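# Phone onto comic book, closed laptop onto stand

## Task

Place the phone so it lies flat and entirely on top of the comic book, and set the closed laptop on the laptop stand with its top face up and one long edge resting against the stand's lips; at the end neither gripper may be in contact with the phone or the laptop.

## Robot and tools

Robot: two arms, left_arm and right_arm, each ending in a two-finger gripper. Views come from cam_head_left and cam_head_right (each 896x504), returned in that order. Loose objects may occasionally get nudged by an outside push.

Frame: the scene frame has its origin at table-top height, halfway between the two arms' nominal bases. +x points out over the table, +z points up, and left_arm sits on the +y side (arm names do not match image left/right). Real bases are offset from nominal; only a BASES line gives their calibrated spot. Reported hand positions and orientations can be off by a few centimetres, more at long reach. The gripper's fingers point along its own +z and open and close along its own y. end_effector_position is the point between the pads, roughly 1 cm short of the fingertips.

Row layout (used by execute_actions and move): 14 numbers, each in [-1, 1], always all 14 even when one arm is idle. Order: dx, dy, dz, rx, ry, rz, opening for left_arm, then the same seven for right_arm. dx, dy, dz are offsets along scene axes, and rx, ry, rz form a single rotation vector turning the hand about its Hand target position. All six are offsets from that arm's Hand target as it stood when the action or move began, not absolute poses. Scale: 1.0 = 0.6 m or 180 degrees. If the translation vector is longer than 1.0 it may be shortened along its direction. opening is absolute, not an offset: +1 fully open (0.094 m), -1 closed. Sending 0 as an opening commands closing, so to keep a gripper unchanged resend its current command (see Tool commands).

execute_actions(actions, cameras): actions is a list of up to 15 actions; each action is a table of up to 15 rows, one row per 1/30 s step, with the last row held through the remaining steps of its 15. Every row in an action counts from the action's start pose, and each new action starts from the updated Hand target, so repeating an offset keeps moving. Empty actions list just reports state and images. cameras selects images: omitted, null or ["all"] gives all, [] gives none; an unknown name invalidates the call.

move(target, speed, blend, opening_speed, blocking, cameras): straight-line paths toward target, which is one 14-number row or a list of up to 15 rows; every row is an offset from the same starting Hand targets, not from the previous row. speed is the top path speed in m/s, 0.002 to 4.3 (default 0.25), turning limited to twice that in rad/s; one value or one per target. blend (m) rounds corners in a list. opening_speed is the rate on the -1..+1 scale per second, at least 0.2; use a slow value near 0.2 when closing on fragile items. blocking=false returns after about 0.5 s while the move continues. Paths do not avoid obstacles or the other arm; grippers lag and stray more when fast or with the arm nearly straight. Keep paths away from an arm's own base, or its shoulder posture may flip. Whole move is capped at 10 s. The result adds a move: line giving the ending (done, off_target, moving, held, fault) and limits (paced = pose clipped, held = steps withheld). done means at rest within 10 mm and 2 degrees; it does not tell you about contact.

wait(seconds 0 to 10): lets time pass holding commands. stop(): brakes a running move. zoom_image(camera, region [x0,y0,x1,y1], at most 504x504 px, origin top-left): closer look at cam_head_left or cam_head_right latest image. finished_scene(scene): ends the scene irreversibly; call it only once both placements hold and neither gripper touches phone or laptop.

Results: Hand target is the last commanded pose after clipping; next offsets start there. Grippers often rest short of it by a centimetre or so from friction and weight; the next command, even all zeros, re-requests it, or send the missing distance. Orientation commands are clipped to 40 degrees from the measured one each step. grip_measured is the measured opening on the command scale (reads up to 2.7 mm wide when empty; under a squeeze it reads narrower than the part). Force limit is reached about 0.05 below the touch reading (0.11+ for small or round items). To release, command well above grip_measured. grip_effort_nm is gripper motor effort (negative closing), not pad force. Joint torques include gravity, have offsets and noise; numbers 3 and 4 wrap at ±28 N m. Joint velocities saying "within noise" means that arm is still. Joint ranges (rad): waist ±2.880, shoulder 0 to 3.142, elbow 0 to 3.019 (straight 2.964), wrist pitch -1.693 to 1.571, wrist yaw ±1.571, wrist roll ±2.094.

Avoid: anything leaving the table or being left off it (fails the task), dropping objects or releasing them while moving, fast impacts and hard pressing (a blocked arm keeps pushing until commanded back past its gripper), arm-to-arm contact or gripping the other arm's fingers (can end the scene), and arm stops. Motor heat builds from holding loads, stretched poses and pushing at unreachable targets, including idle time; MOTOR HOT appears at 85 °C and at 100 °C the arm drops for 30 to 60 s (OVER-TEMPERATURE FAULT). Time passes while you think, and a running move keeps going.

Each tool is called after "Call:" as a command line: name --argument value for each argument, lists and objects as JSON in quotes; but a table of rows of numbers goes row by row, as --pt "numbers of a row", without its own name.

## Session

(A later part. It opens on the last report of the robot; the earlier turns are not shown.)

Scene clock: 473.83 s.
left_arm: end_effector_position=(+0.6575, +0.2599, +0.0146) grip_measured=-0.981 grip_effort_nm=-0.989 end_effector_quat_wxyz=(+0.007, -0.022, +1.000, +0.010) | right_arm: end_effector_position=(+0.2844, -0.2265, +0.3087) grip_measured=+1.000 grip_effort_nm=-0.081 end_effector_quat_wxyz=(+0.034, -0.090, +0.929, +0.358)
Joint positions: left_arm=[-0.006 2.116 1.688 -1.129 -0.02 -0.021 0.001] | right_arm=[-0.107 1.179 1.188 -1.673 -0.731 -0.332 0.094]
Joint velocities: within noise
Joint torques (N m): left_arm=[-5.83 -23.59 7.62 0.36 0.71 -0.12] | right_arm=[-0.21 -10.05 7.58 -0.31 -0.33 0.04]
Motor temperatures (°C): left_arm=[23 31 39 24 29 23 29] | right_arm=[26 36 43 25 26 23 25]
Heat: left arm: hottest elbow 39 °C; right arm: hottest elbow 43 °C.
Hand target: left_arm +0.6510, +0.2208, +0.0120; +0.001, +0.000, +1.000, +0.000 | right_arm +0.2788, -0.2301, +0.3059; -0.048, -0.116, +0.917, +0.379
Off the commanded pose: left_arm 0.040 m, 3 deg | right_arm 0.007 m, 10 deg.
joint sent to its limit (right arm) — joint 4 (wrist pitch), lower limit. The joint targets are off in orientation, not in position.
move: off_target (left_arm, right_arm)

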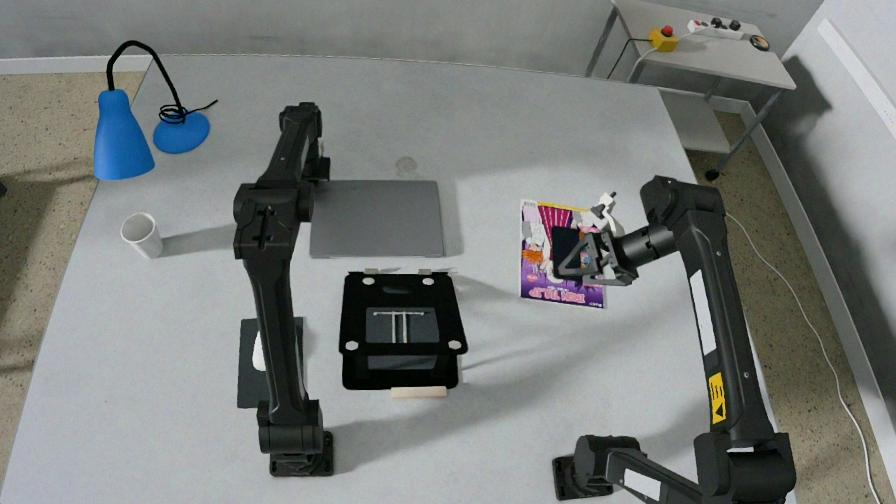

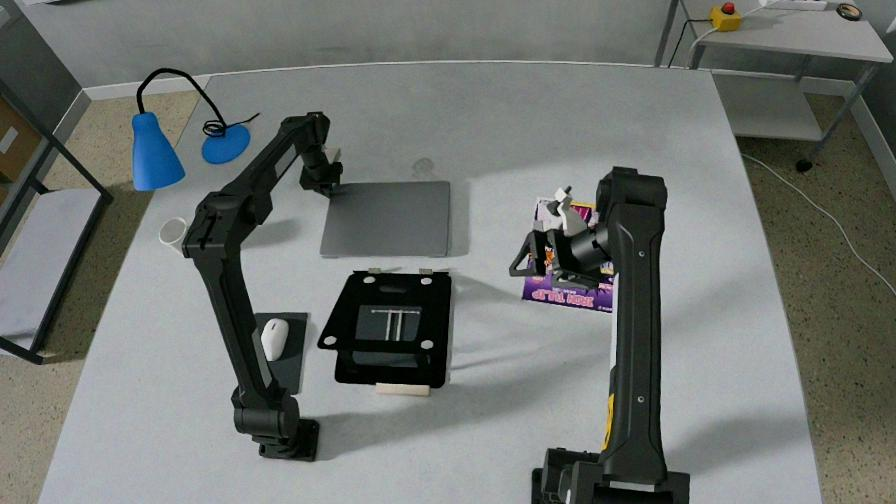

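Call:
move --pt "0.0 0.08 0.03 0 0 0 -1 0 0 0 0 0 0 1" --pt "-0.134 0.1 0.23 -0.1227 -0.003 0.017 -1 0.494 0.3 -0.2 -0.1258 -0.0194 -0.0621 1" --pt "-0.134 0.09 0.2 -0.1227 -0.003 0.017 1 0.494 0.325 -0.26 -0.1258 -0.0194 -0.0621 1" --speed '[0.1,0.25,0.15]'

Call:
zoom_image --camera "cam_head_left" --region '[250, 90, 510, 290]'

Call:
zoom_image --camera "cam_head_right" --region '[250, 90, 510, 290]'

Scene clock: 502.87 s.
left_arm: end_effector_position=(+0.5709, +0.2742, +0.1272) grip_measured=+0.997 grip_effort_nm=0.125 end_effector_quat_wxyz=(-0.004, -0.030, +0.981, -0.191) | right_arm: end_effector_position=(+0.5585, -0.0477, +0.1485) grip_measured=+1.000 grip_effort_nm=-0.081 end_effector_quat_wxyz=(-0.020, -0.022, +0.982, +0.188)
Joint positions: left_arm=[0.148 1.844 1.534 -1.328 0.38 0.129 0.094] | right_arm=[0.317 2.012 1.849 -1.33 -0.373 0.292 0.094]
Joint velocities: within noise
Joint torques (N m): left_arm=[-1.73 -20.66 8.8 0.43 0.33 0.09] | right_arm=[1.08 -22.83 12.81 0.66 -0.11 0.2]
Motor temperatures (°C): left_arm=[23 32 38 24 29 23 29] | right_arm=[26 36 44 25 26 23 25]
Heat: left arm: hottest elbow 38 °C; right arm: hottest elbow 44 °C.
Hand target: left_arm +0.5707, +0.2748, +0.1321; +0.005, -0.027, +0.981, -0.192 | right_arm +0.5753, -0.0352, +0.1498; -0.005, -0.026, +0.981, +0.191
Off the commanded pose: left_arm 0.005 m, 1 deg | right_arm 0.021 m, 2 deg.
move: off_target (right_arm)

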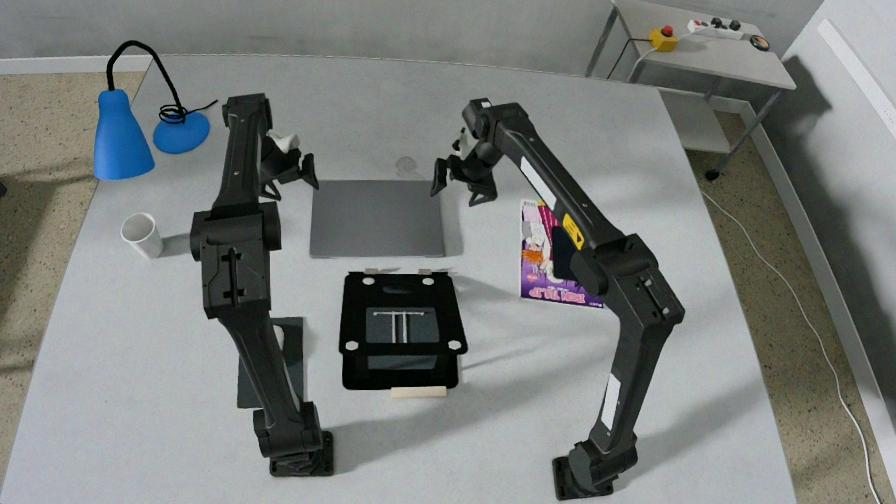

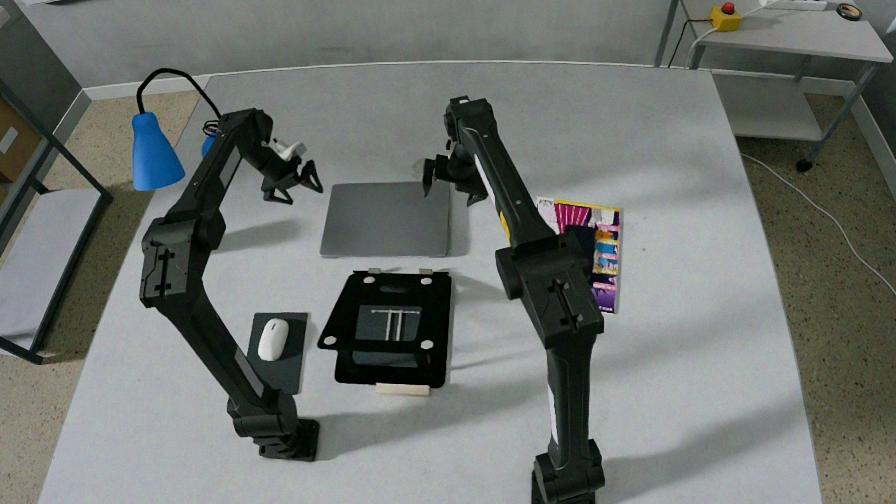

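Scaled by 1.938.

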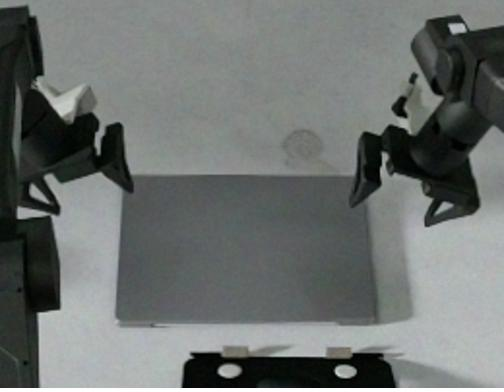

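Scaled by 1.938.

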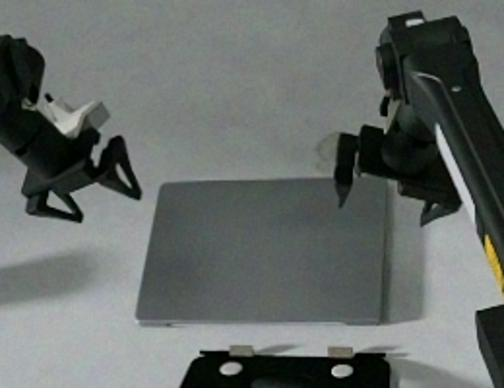

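Call:
move --pt "-0.0245 -0.04 -0.1 0 0 0 1 0.0237 0.04 -0.1 0 0 0 1" --pt "-0.0245 -0.05 -0.17 0 0 0 1 0.0237 0.055 -0.195 0 0 0 1" --speed '[0.12,0.06]'

Call:
zoom_image --camera "cam_head_left" --region '[250, 120, 510, 290]'

Call:
zoom_image --camera "cam_head_right" --region '[250, 120, 510, 290]'

Scene clock: 514.13 s.
left_arm: end_effector_position=(+0.5572, +0.2531, +0.0371) grip_measured=+0.998 grip_effort_nm=0.129 end_effector_quat_wxyz=(+0.010, -0.028, +0.981, -0.190) | right_arm: end_effector_position=(+0.5939, -0.0091, +0.0612) grip_measured=+1.000 grip_effort_nm=-0.085 end_effector_quat_wxyz=(+0.011, -0.028, +0.980, +0.197)
Joint positions: left_arm=[0.114 1.882 1.333 -1.045 0.382 0.09 0.094] | right_arm=[0.355 2.157 1.849 -1.105 -0.367 0.334 0.094]
Joint velocities: within noise
Joint torques (N m): left_arm=[-2.84 -18.14 7.83 0.59 0.33 -0.07] | right_arm=[1.14 -24.23 8.29 0.94 -0.11 0.21]
Motor temperatures (°C): left_arm=[23 31 38 24 29 23 29] | right_arm=[26 38 47 25 26 23 25]
Heat: left arm: hottest elbow 38 °C; right arm: hottest elbow 47 °C.
Hand target: left_arm +0.5559, +0.2448, +0.0300; +0.005, -0.027, +0.981, -0.192 | right_arm +0.5895, -0.0021, +0.0329; -0.005, -0.027, +0.981, +0.191
Off the commanded pose: left_arm 0.011 m, 1 deg | right_arm 0.030 m, 2 deg.
move: off_target (left_arm, right_arm)

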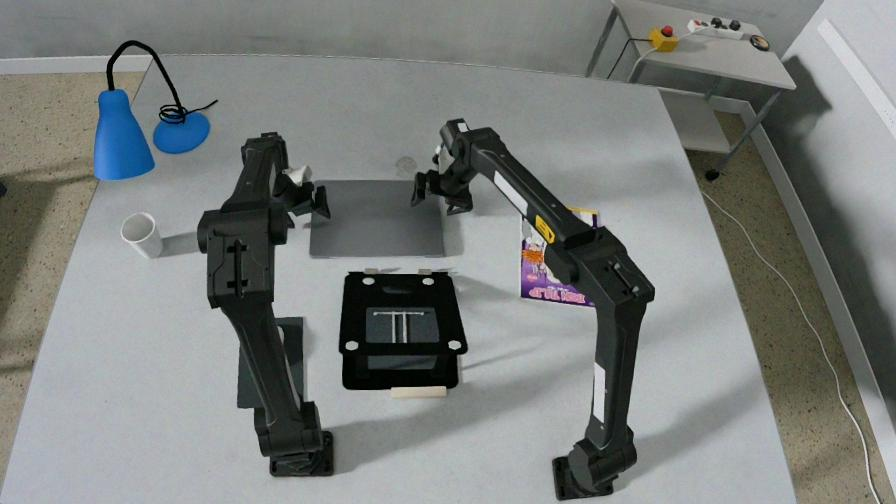

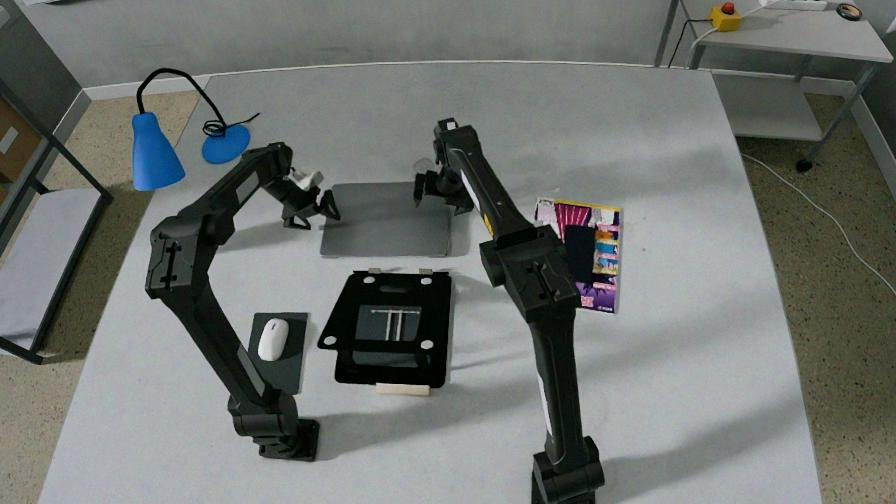

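Scaled by 1.938.

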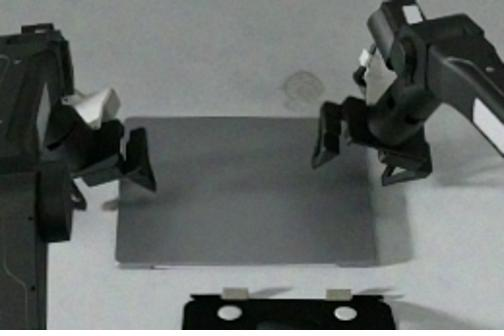

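Scaled by 1.938.

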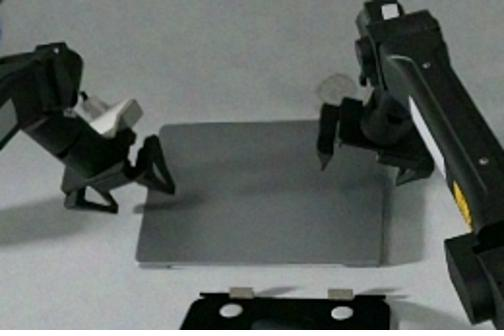

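Call:
move --target '[0.01,0.0,-0.015,0,0,0,1,0,0,-0.045,0,0,0,1]' --speed 0.05

Call:
zoom_image --camera "cam_head_left" --region '[250, 140, 510, 290]'

Call:
zoom_image --camera "cam_head_right" --region '[250, 140, 510, 290]'

Scene clock: 518.67 s.
left_arm: end_effector_position=(+0.5586, +0.2530, +0.0302) grip_measured=+0.998 grip_effort_nm=0.125 end_effector_quat_wxyz=(+0.009, -0.030, +0.981, -0.190) | right_arm: end_effector_position=(+0.5973, -0.0079, +0.0374) grip_measured=+1.000 grip_effort_nm=-0.071 end_effector_quat_wxyz=(+0.014, -0.028, +0.980, +0.199)
Joint positions: left_arm=[0.113 1.896 1.333 -1.033 0.382 0.087 0.094] | right_arm=[0.355 2.184 1.83 -1.052 -0.367 0.334 0.094]
Joint velocities: within noise
Joint torques (N m): left_arm=[-3.08 -17.2 8.8 0.76 0.35 -0.04] | right_arm=[1.2 -24.06 7.68 0.8 -0.12 0.19]
Motor temperatures (°C): left_arm=[23 31 38 24 29 23 29] | right_arm=[26 39 46 25 26 23 25]
Heat: left arm: hottest elbow 38 °C; right arm: hottest elbow 46 °C.
Hand target: left_arm +0.5619, +0.2448, +0.0210; +0.005, -0.027, +0.981, -0.192 | right_arm +0.5895, -0.0021, +0.0061; -0.005, -0.027, +0.981, +0.192
Off the commanded pose: left_arm 0.013 m, 1 deg | right_arm 0.033 m, 2 deg.
move: off_target (left_arm, right_arm)

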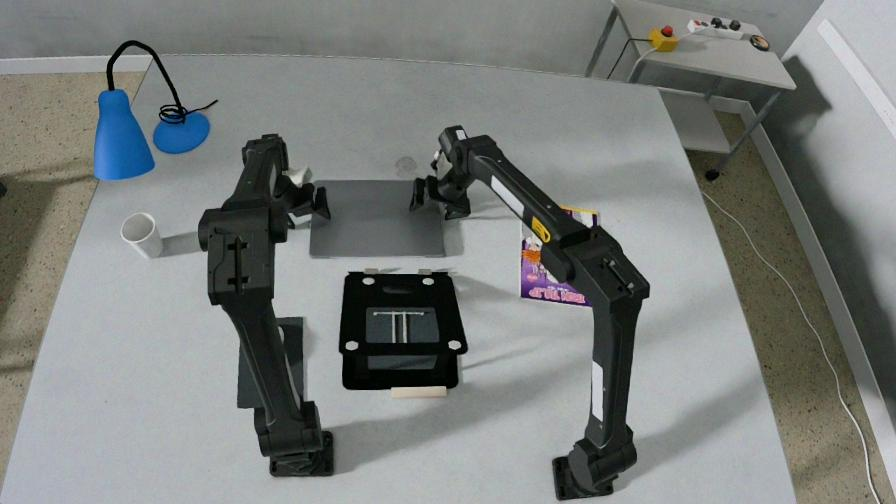

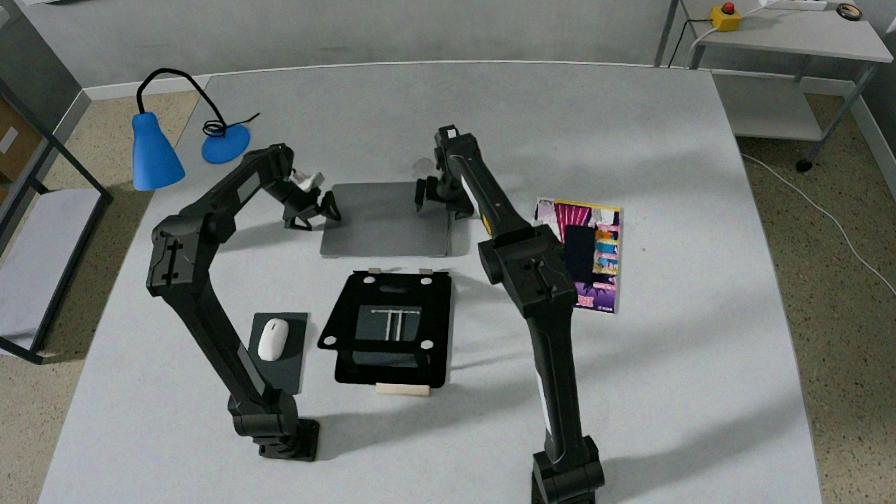

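Scaled by 1.938.

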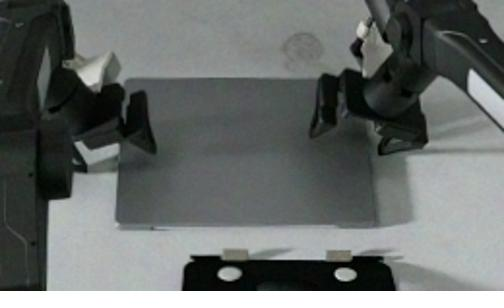

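Scaled by 1.938.

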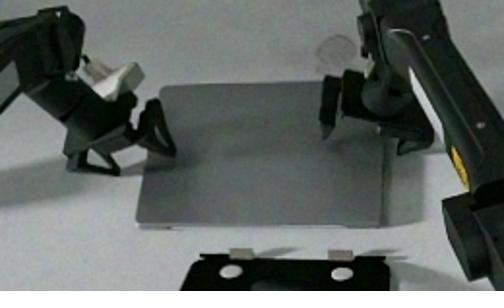

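Call:
move --pt "0.023 0 0 0 0 0 1 -0.02 0 0 0 0 0 1" --pt "0.023 -0.07 0 0 0 0 1 -0.02 0.03 0 0 0 0 1" --pt "0.023 -0.12 0 0 0 0 1 -0.02 0.08 0 0 0 0 1" --speed 0.05

Call:
zoom_image --camera "cam_head_left" --region '[250, 140, 510, 290]'

Call:
zoom_image --camera "cam_head_right" --region '[250, 140, 510, 290]'

Scene clock: 525.53 s.
left_arm: end_effector_position=(+0.5674, +0.2100, +0.0285) grip_measured=+0.999 grip_effort_nm=0.105 end_effector_quat_wxyz=(+0.006, -0.053, +0.982, -0.181) | right_arm: end_effector_position=(+0.5883, +0.0096, +0.0342) grip_measured=+1.000 grip_effort_nm=-0.066 end_effector_quat_wxyz=(+0.018, -0.015, +0.982, +0.189)
Joint positions: left_arm=[0.025 1.899 1.336 -0.996 0.364 -0.056 0.094] | right_arm=[0.39 2.176 1.809 -1.023 -0.337 0.396 0.094]
Joint velocities: within noise
Joint torques (N m): left_arm=[-5.89 -17.08 10.04 1.24 1.02 -0.09] | right_arm=[3.9 -22.12 10.5 0.53 -0.72 0.31]
Motor temperatures (°C): left_arm=[23 31 38 24 29 23 29] | right_arm=[26 40 45 25 26 23 25]
Heat: left arm: hottest elbow 38 °C; right arm: hottest elbow 45 °C.
Hand target: left_arm +0.5758, +0.1729, +0.0212; +0.006, -0.027, +0.981, -0.192 | right_arm +0.5774, +0.0460, +0.0059; -0.005, -0.027, +0.981, +0.191
Off the commanded pose: left_arm 0.039 m, 3 deg | right_arm 0.047 m, 3 deg.
move: off_target (left_arm, right_arm)

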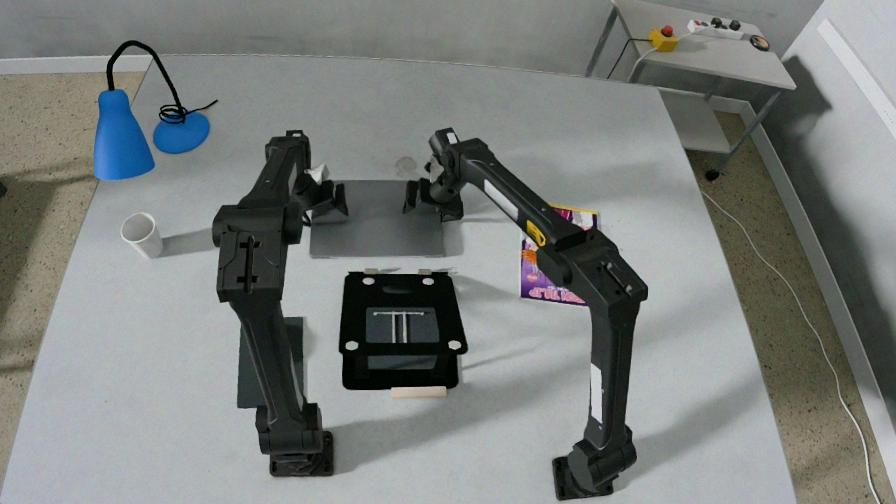

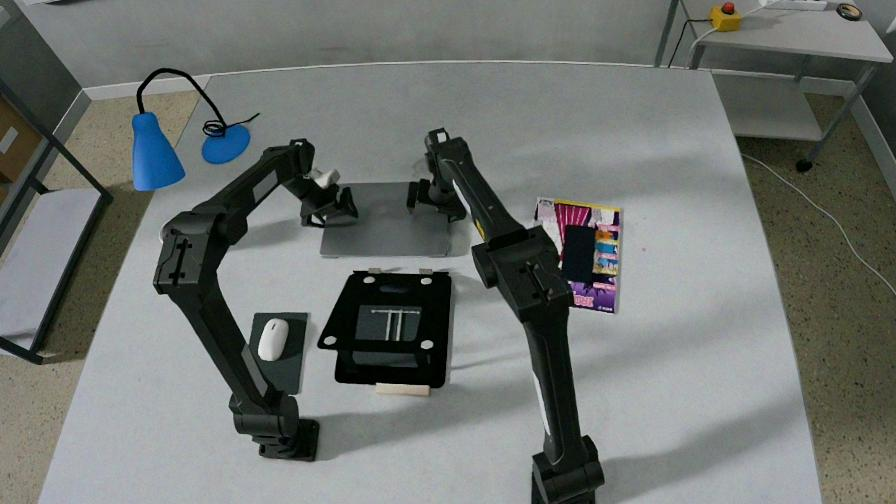

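Scaled by 1.938.

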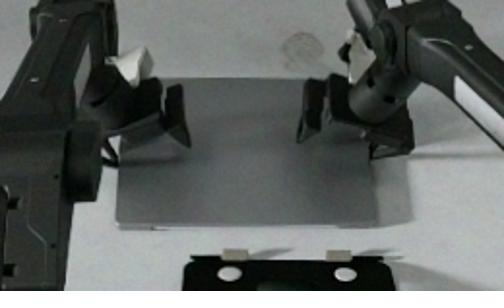

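Scaled by 1.938.

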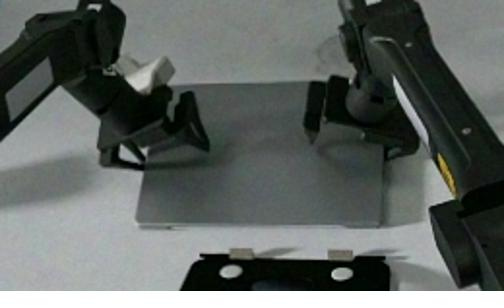

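Call:
move --pt "0 -0.09 0.0 0 0 0 1 0 0.09 0.01 0 0 0 1" --pt "0.0 -0.09 0.08 0 0 0 1 0.0 0.09 0.12 0 0 0 1" --speed 0.05

Call:
zoom_image --camera "cam_head_left" --region '[250, 120, 510, 290]'

Call:
zoom_image --camera "cam_head_right" --region '[250, 120, 510, 290]'

Scene clock: 531.17 s.
left_arm: end_effector_position=(+0.5612, +0.1985, +0.0282) grip_measured=+1.000 grip_effort_nm=0.007 end_effector_quat_wxyz=(-0.012, -0.081, +0.984, -0.158) | right_arm: end_effector_position=(+0.5763, +0.0065, +0.0347) grip_measured=+1.000 grip_effort_nm=-0.076 end_effector_quat_wxyz=(-0.032, +0.024, +0.989, +0.145)
Joint positions: left_arm=[-0.01 1.895 1.336 -1.017 0.318 -0.144 0.094] | right_arm=[0.404 2.212 1.892 -1.185 -0.291 0.468 0.094]
Joint velocities: within noise
Joint torques (N m): left_arm=[-10.52 -21.6 13.05 -0.46 2.73 -0.16] | right_arm=[7.71 -27.52 15.66 0.66 -2.14 0.31]
Motor temperatures (°C): left_arm=[23 31 39 24 31 23 29] | right_arm=[26 40 46 25 27 23 25]
Heat: left arm: hottest elbow 39 °C; right arm: hottest elbow 46 °C.
Hand target: left_arm +0.5758, +0.1188, +0.0691; +0.005, -0.027, +0.981, -0.192 | right_arm +0.5774, +0.1000, +0.0778; -0.005, -0.027, +0.981, +0.191
Off the commanded pose: left_arm 0.091 m, 8 deg | right_arm 0.103 m, 9 deg.
move: off_target (left_arm, right_arm)

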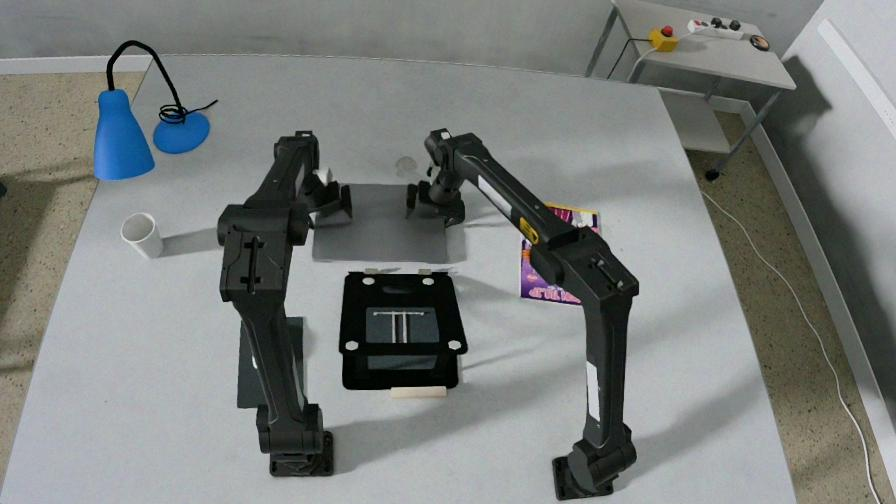

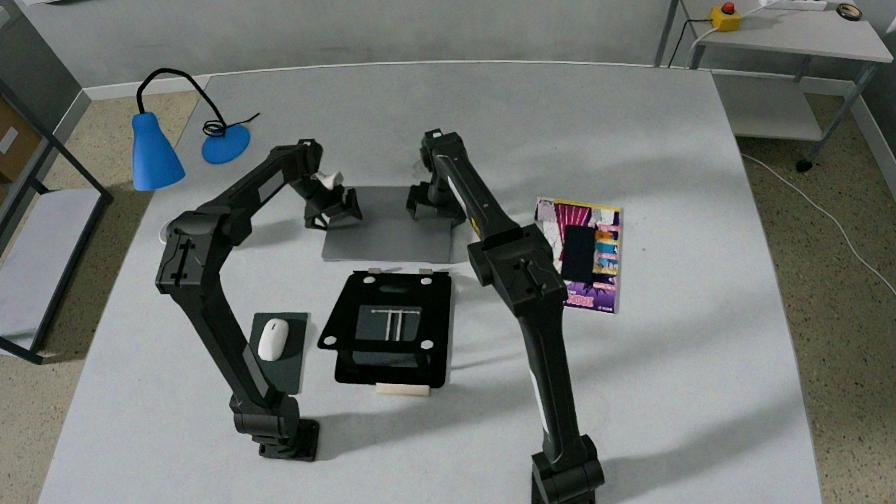

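Scaled by 1.938.

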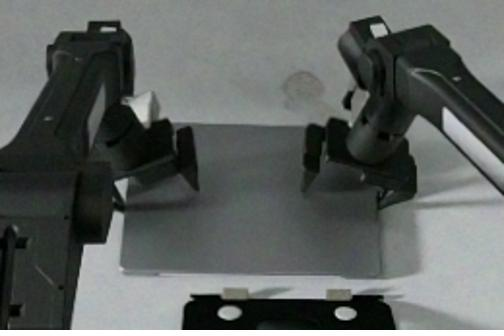

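Scaled by 1.938.

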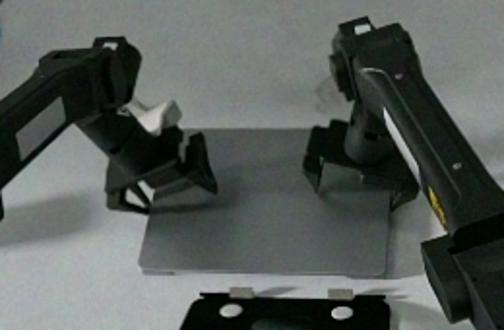

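Call:
move --target '[0.03,-0.03,0.1,0,0,0,1,0.03,0.03,0.1,0,0,0,1]' --speed 0.05

Call:
zoom_image --camera "cam_head_left" --region '[250, 120, 510, 290]'

Call:
zoom_image --camera "cam_head_right" --region '[250, 120, 510, 290]'

Scene clock: 536.53 s.
left_arm: end_effector_position=(+0.5446, +0.1925, +0.0483) grip_measured=+1.000 grip_effort_nm=-0.051 end_effector_quat_wxyz=(-0.069, -0.100, +0.981, -0.153) | right_arm: end_effector_position=(+0.6003, +0.0110, +0.0893) grip_measured=+1.000 grip_effort_nm=-0.105 end_effector_quat_wxyz=(-0.031, +0.026, +0.990, +0.132)
Joint positions: left_arm=[-0.021 1.892 1.388 -1.181 0.318 -0.177 0.094] | right_arm=[0.402 2.252 2.113 -1.376 -0.266 0.468 0.094]
Joint velocities: within noise
Joint torques (N m): left_arm=[-11.99 -25.17 18.97 -0.01 3.09 -0.05] | right_arm=[8.29 -28.75 16.68 0.65 -2.93 0.38]
Motor temperatures (°C): left_arm=[23 31 39 24 34 23 28] | right_arm=[26 41 47 25 30 23 25]
Heat: left arm: hottest elbow 39 °C; right arm: hottest elbow 47 °C.
Hand target: left_arm +0.5939, +0.1008, +0.1292; +0.006, -0.027, +0.981, -0.192 | right_arm +0.5956, +0.1178, +0.1380; -0.005, -0.027, +0.981, +0.192
Off the commanded pose: left_arm 0.132 m, 13 deg | right_arm 0.118 m, 10 deg.
move: off_target (left_arm, right_arm)

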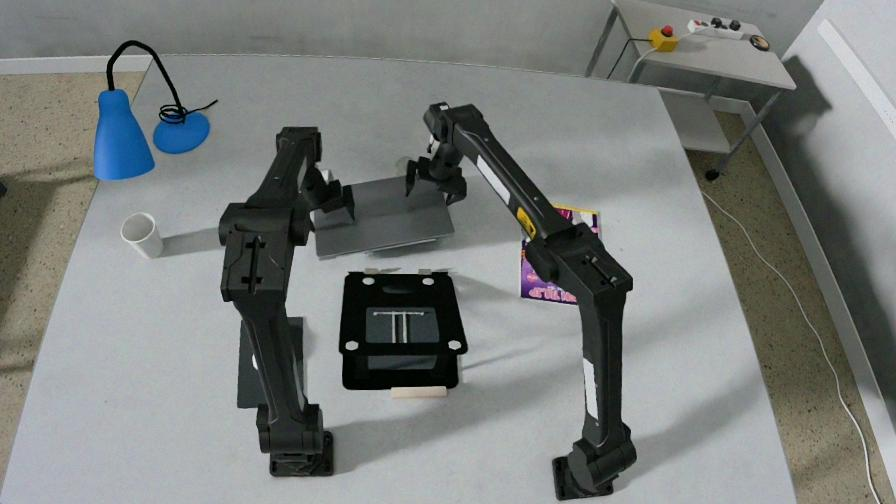

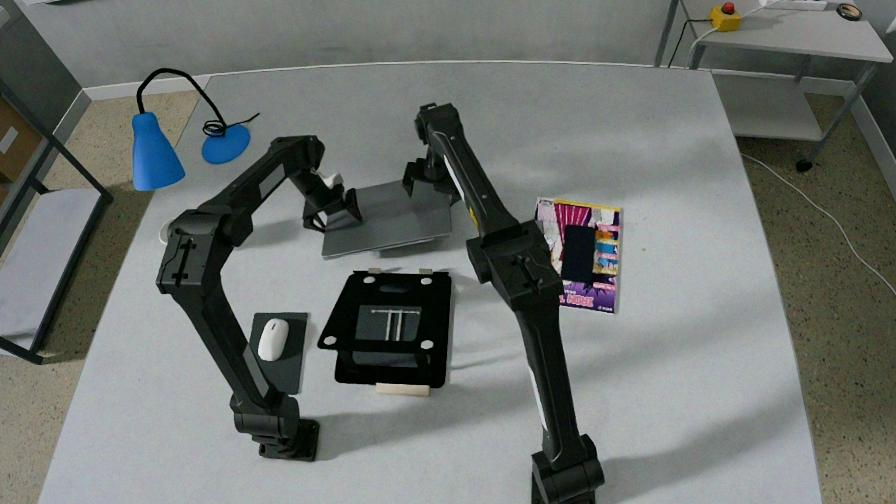

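Scaled by 1.938.

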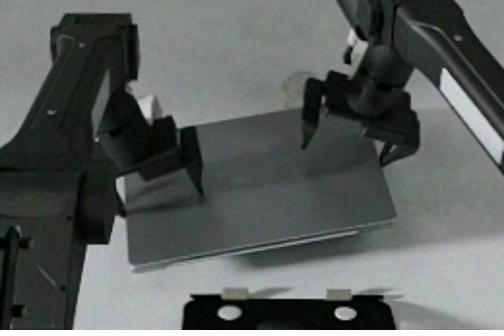

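Scaled by 1.938.

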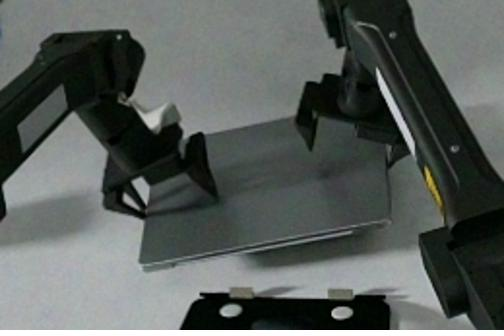

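Call:
move --target '[0.05,-0.02,0.1,0,0,0,1,0.0,0.02,0.02,0,0,0,1]' --speed 0.05

Call:
zoom_image --camera "cam_head_left" --region '[250, 120, 510, 290]'

Call:
zoom_image --camera "cam_head_right" --region '[250, 120, 510, 290]'

Scene clock: 540.20 s.
left_arm: end_effector_position=(+0.5358, +0.2258, +0.0516) grip_measured=+1.000 grip_effort_nm=-0.046 end_effector_quat_wxyz=(-0.098, -0.121, +0.979, -0.134) | right_arm: end_effector_position=(+0.5897, +0.0373, +0.0891) grip_measured=+1.000 grip_effort_nm=-0.105 end_effector_quat_wxyz=(-0.043, +0.014, +0.988, +0.146)
Joint positions: left_arm=[0.033 1.904 1.415 -1.267 0.28 -0.158 0.094] | right_arm=[0.434 2.264 2.129 -1.383 -0.301 0.476 0.094]
Joint velocities: within noise
Joint torques (N m): left_arm=[-5.36 -20.48 9.31 0.01 1.66 -0.13] | right_arm=[6.71 -29.8 17.02 0.34 -1.82 0.34]
Motor temperatures (°C): left_arm=[23 31 40 24 36 23 28] | right_arm=[26 41 49 25 32 23 25]
Heat: left arm: hottest elbow 40 °C; right arm: hottest elbow 49 °C.
Hand target: left_arm +0.5412, +0.1918, +0.0681; -0.086, -0.101, +0.979, -0.152 (not the last commanded pose) | right_arm +0.5901, +0.1216, +0.1459; -0.006, -0.027, +0.981, +0.192 (not the last commanded pose)
Off the commanded pose: left_arm 0.213 m, 17 deg | right_arm 0.111 m, 8 deg.
move: held (left_arm; a check stopped the path), off_target (right_arm; braked when a check withheld steps of left_arm); limits=held
pose unreachable (left arm): on one or more control steps of this call, first in action 0 (counted from 0), this arm could not follow its commanded pose, so it was not sent that pose on those steps. It may still have moved: this result reports where it is.
cause: moving toward the commanded pose would bring a part of the arm too close to another arm (this arm's fingers and the right arm's wrist (the part past joint 5), along the way the arms are being sent, or toward where that arm still pushes).

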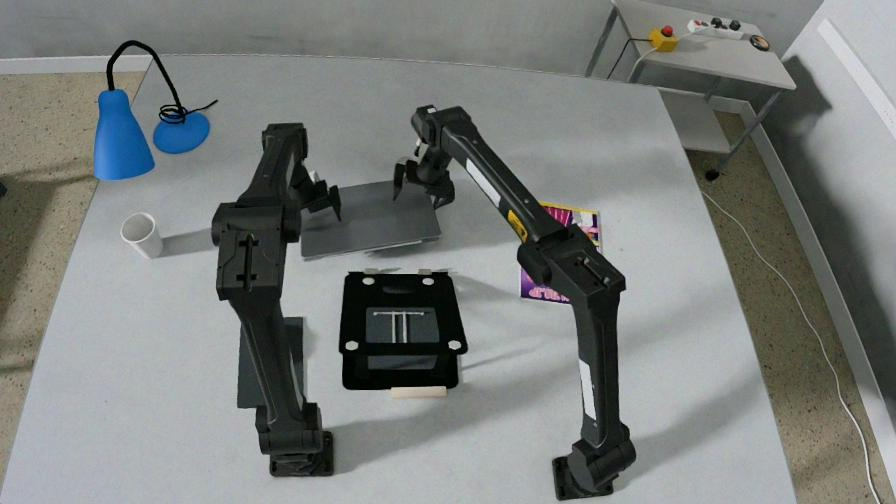

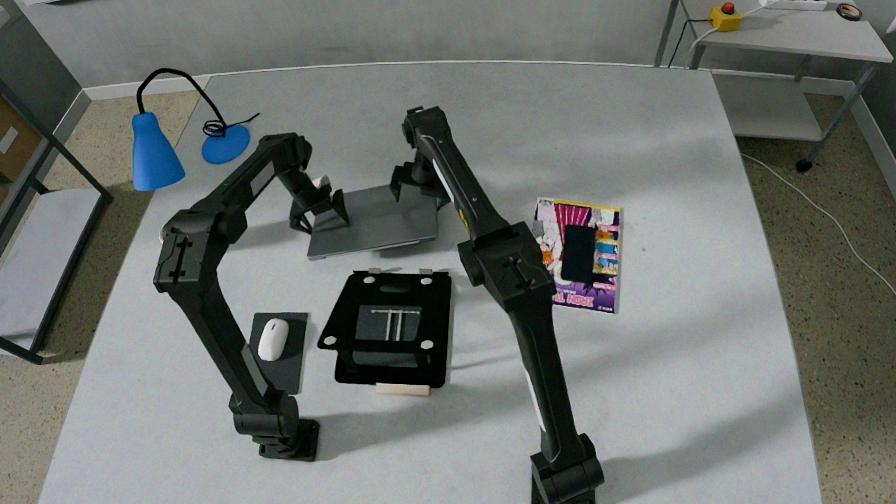

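Scaled by 1.938.

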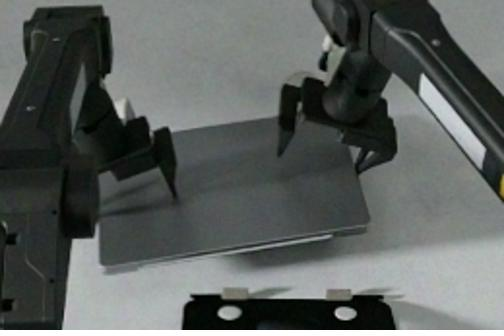

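Scaled by 1.938.

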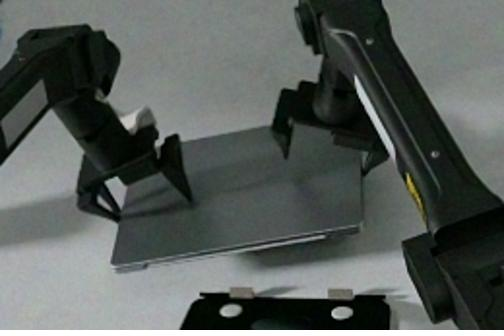

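Call:
move --target '[0.06,-0.08,0.16,0,0,0,1,0.0,-0.01,0.0,0,0,0,1]' --speed 0.06

Call:
zoom_image --camera "cam_head_left" --region '[250, 120, 510, 290]'

Call:
zoom_image --camera "cam_head_right" --region '[250, 120, 510, 290]'

Scene clock: 546.30 s.
left_arm: end_effector_position=(+0.5384, +0.2169, +0.1047) grip_measured=+1.000 grip_effort_nm=-0.046 end_effector_quat_wxyz=(-0.143, -0.148, +0.971, -0.124) | right_arm: end_effector_position=(+0.5927, +0.0316, +0.0887) grip_measured=+1.000 grip_effort_nm=-0.100 end_effector_quat_wxyz=(-0.039, +0.014, +0.989, +0.140)
Joint positions: left_arm=[0.014 1.904 1.556 -1.487 0.276 -0.224 0.094] | right_arm=[0.429 2.264 2.13 -1.383 -0.287 0.471 0.094]
Joint velocities: within noise
Joint torques (N m): left_arm=[-10.87 -23.65 18.81 -0.53 2.56 -0.26] | right_arm=[6.71 -29.98 16.36 0.35 -2.34 0.36]
Motor temperatures (°C): left_arm=[23 31 40 24 36 23 28] | right_arm=[26 43 53 25 32 23 25]
Heat: left arm: hottest elbow 40 °C; right arm: hottest elbow 53 °C.
Hand target: left_arm +0.5771, +0.1438, +0.1640; -0.086, -0.101, +0.979, -0.152 | right_arm +0.5900, +0.1157, +0.1460; -0.006, -0.027, +0.981, +0.192
Off the commanded pose: left_arm 0.102 m, 9 deg | right_arm 0.102 m, 9 deg.
move: off_target (left_arm, right_arm)

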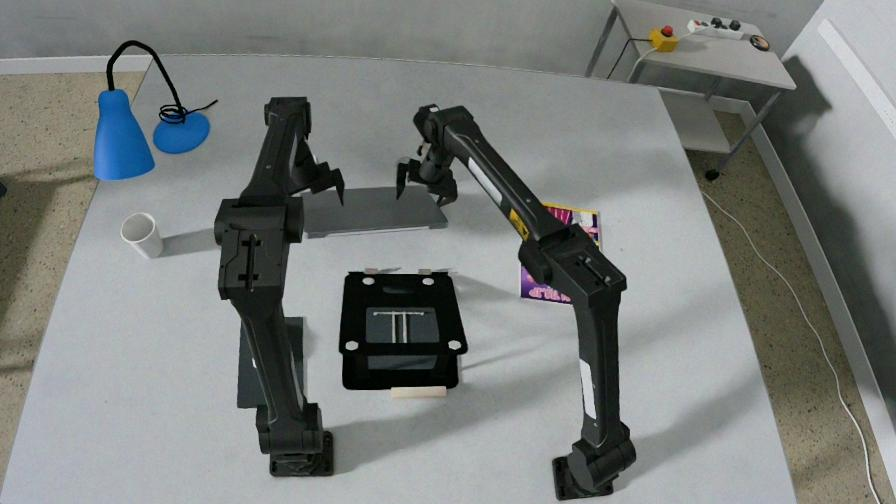

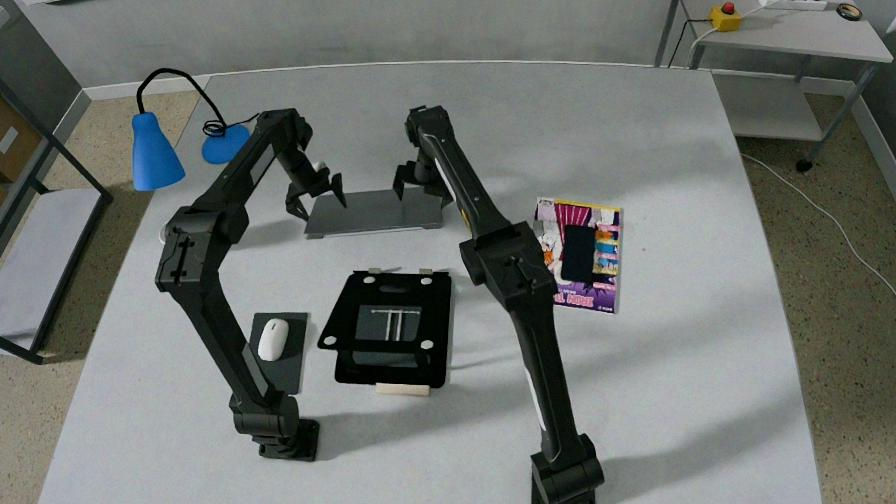

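Scaled by 1.938.

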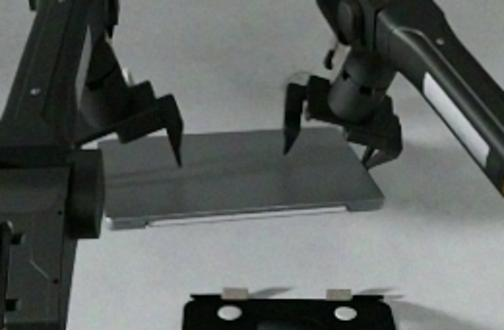

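Scaled by 1.938.

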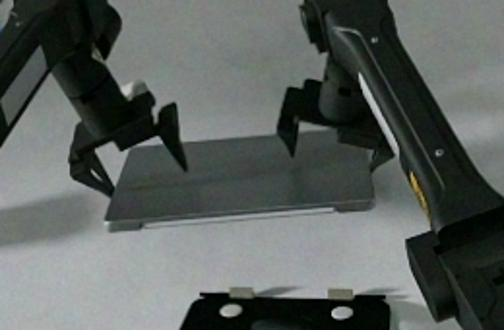

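Call:
move --target '[0.0,0.0,0.15,0,0,0,1,0.0,0.0,0.175,0,0,0,1]' --speed 0.05

Call:
zoom_image --camera "cam_head_left" --region '[250, 120, 510, 290]'

Call:
zoom_image --camera "cam_head_right" --region '[250, 120, 510, 290]'

Scene clock: 553.87 s.
left_arm: end_effector_position=(+0.5511, +0.2156, +0.1733) grip_measured=+1.000 grip_effort_nm=-0.046 end_effector_quat_wxyz=(-0.144, -0.161, +0.969, -0.120) | right_arm: end_effector_position=(+0.6087, +0.0300, +0.1951) grip_measured=+1.000 grip_effort_nm=-0.105 end_effector_quat_wxyz=(-0.027, +0.017, +0.989, +0.142)
Joint positions: left_arm=[0.009 1.889 1.72 -1.665 0.273 -0.255 0.094] | right_arm=[0.419 2.311 2.493 -1.679 -0.28 0.468 0.094]
Joint velocities: within noise
Joint torques (N m): left_arm=[-9.58 -25.29 19.28 -0.84 2.55 0.02] | right_arm=[7.3 -29.86 16.91 0.14 -2.52 0.4]
Motor temperatures (°C): left_arm=[23 30 42 24 38 23 28] | right_arm=[26 45 56 25 34 23 25]
Heat: left arm: hottest elbow 42 °C; right arm: hottest elbow 56 °C.
Hand target: left_arm +0.5772, +0.1439, +0.2539; -0.086, -0.101, +0.979, -0.152 | right_arm +0.5899, +0.1157, +0.2511; -0.006, -0.028, +0.981, +0.192
Off the commanded pose: left_arm 0.111 m, 10 deg | right_arm 0.104 m, 8 deg.
joint sent to its limit (left arm) — joint 4 (wrist pitch), lower limit. The joint targets are off in position, not in orientation.
joint sent to its limit (right arm) — joint 4 (wrist pitch), lower limit. The joint targets are off in position, not in orientation.
move: off_target (left_arm, right_arm)

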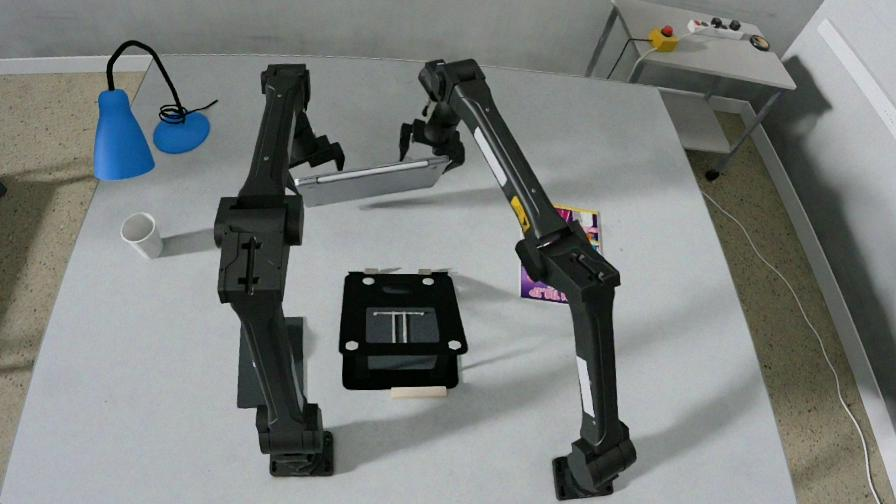

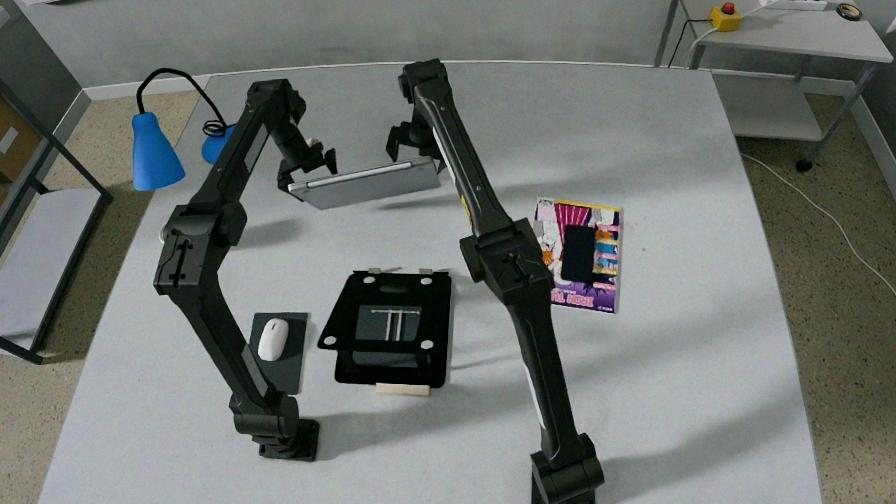

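Scaled by 1.938.

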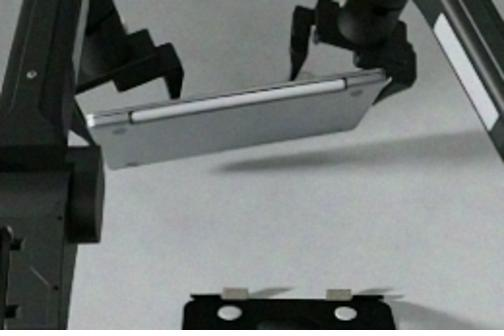

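Scaled by 1.938.

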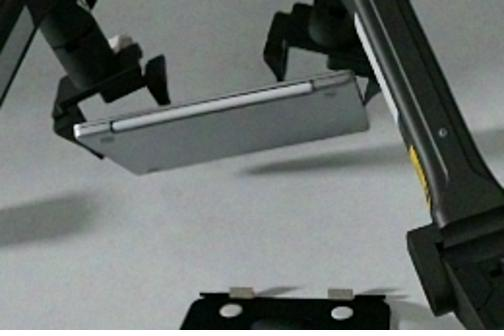

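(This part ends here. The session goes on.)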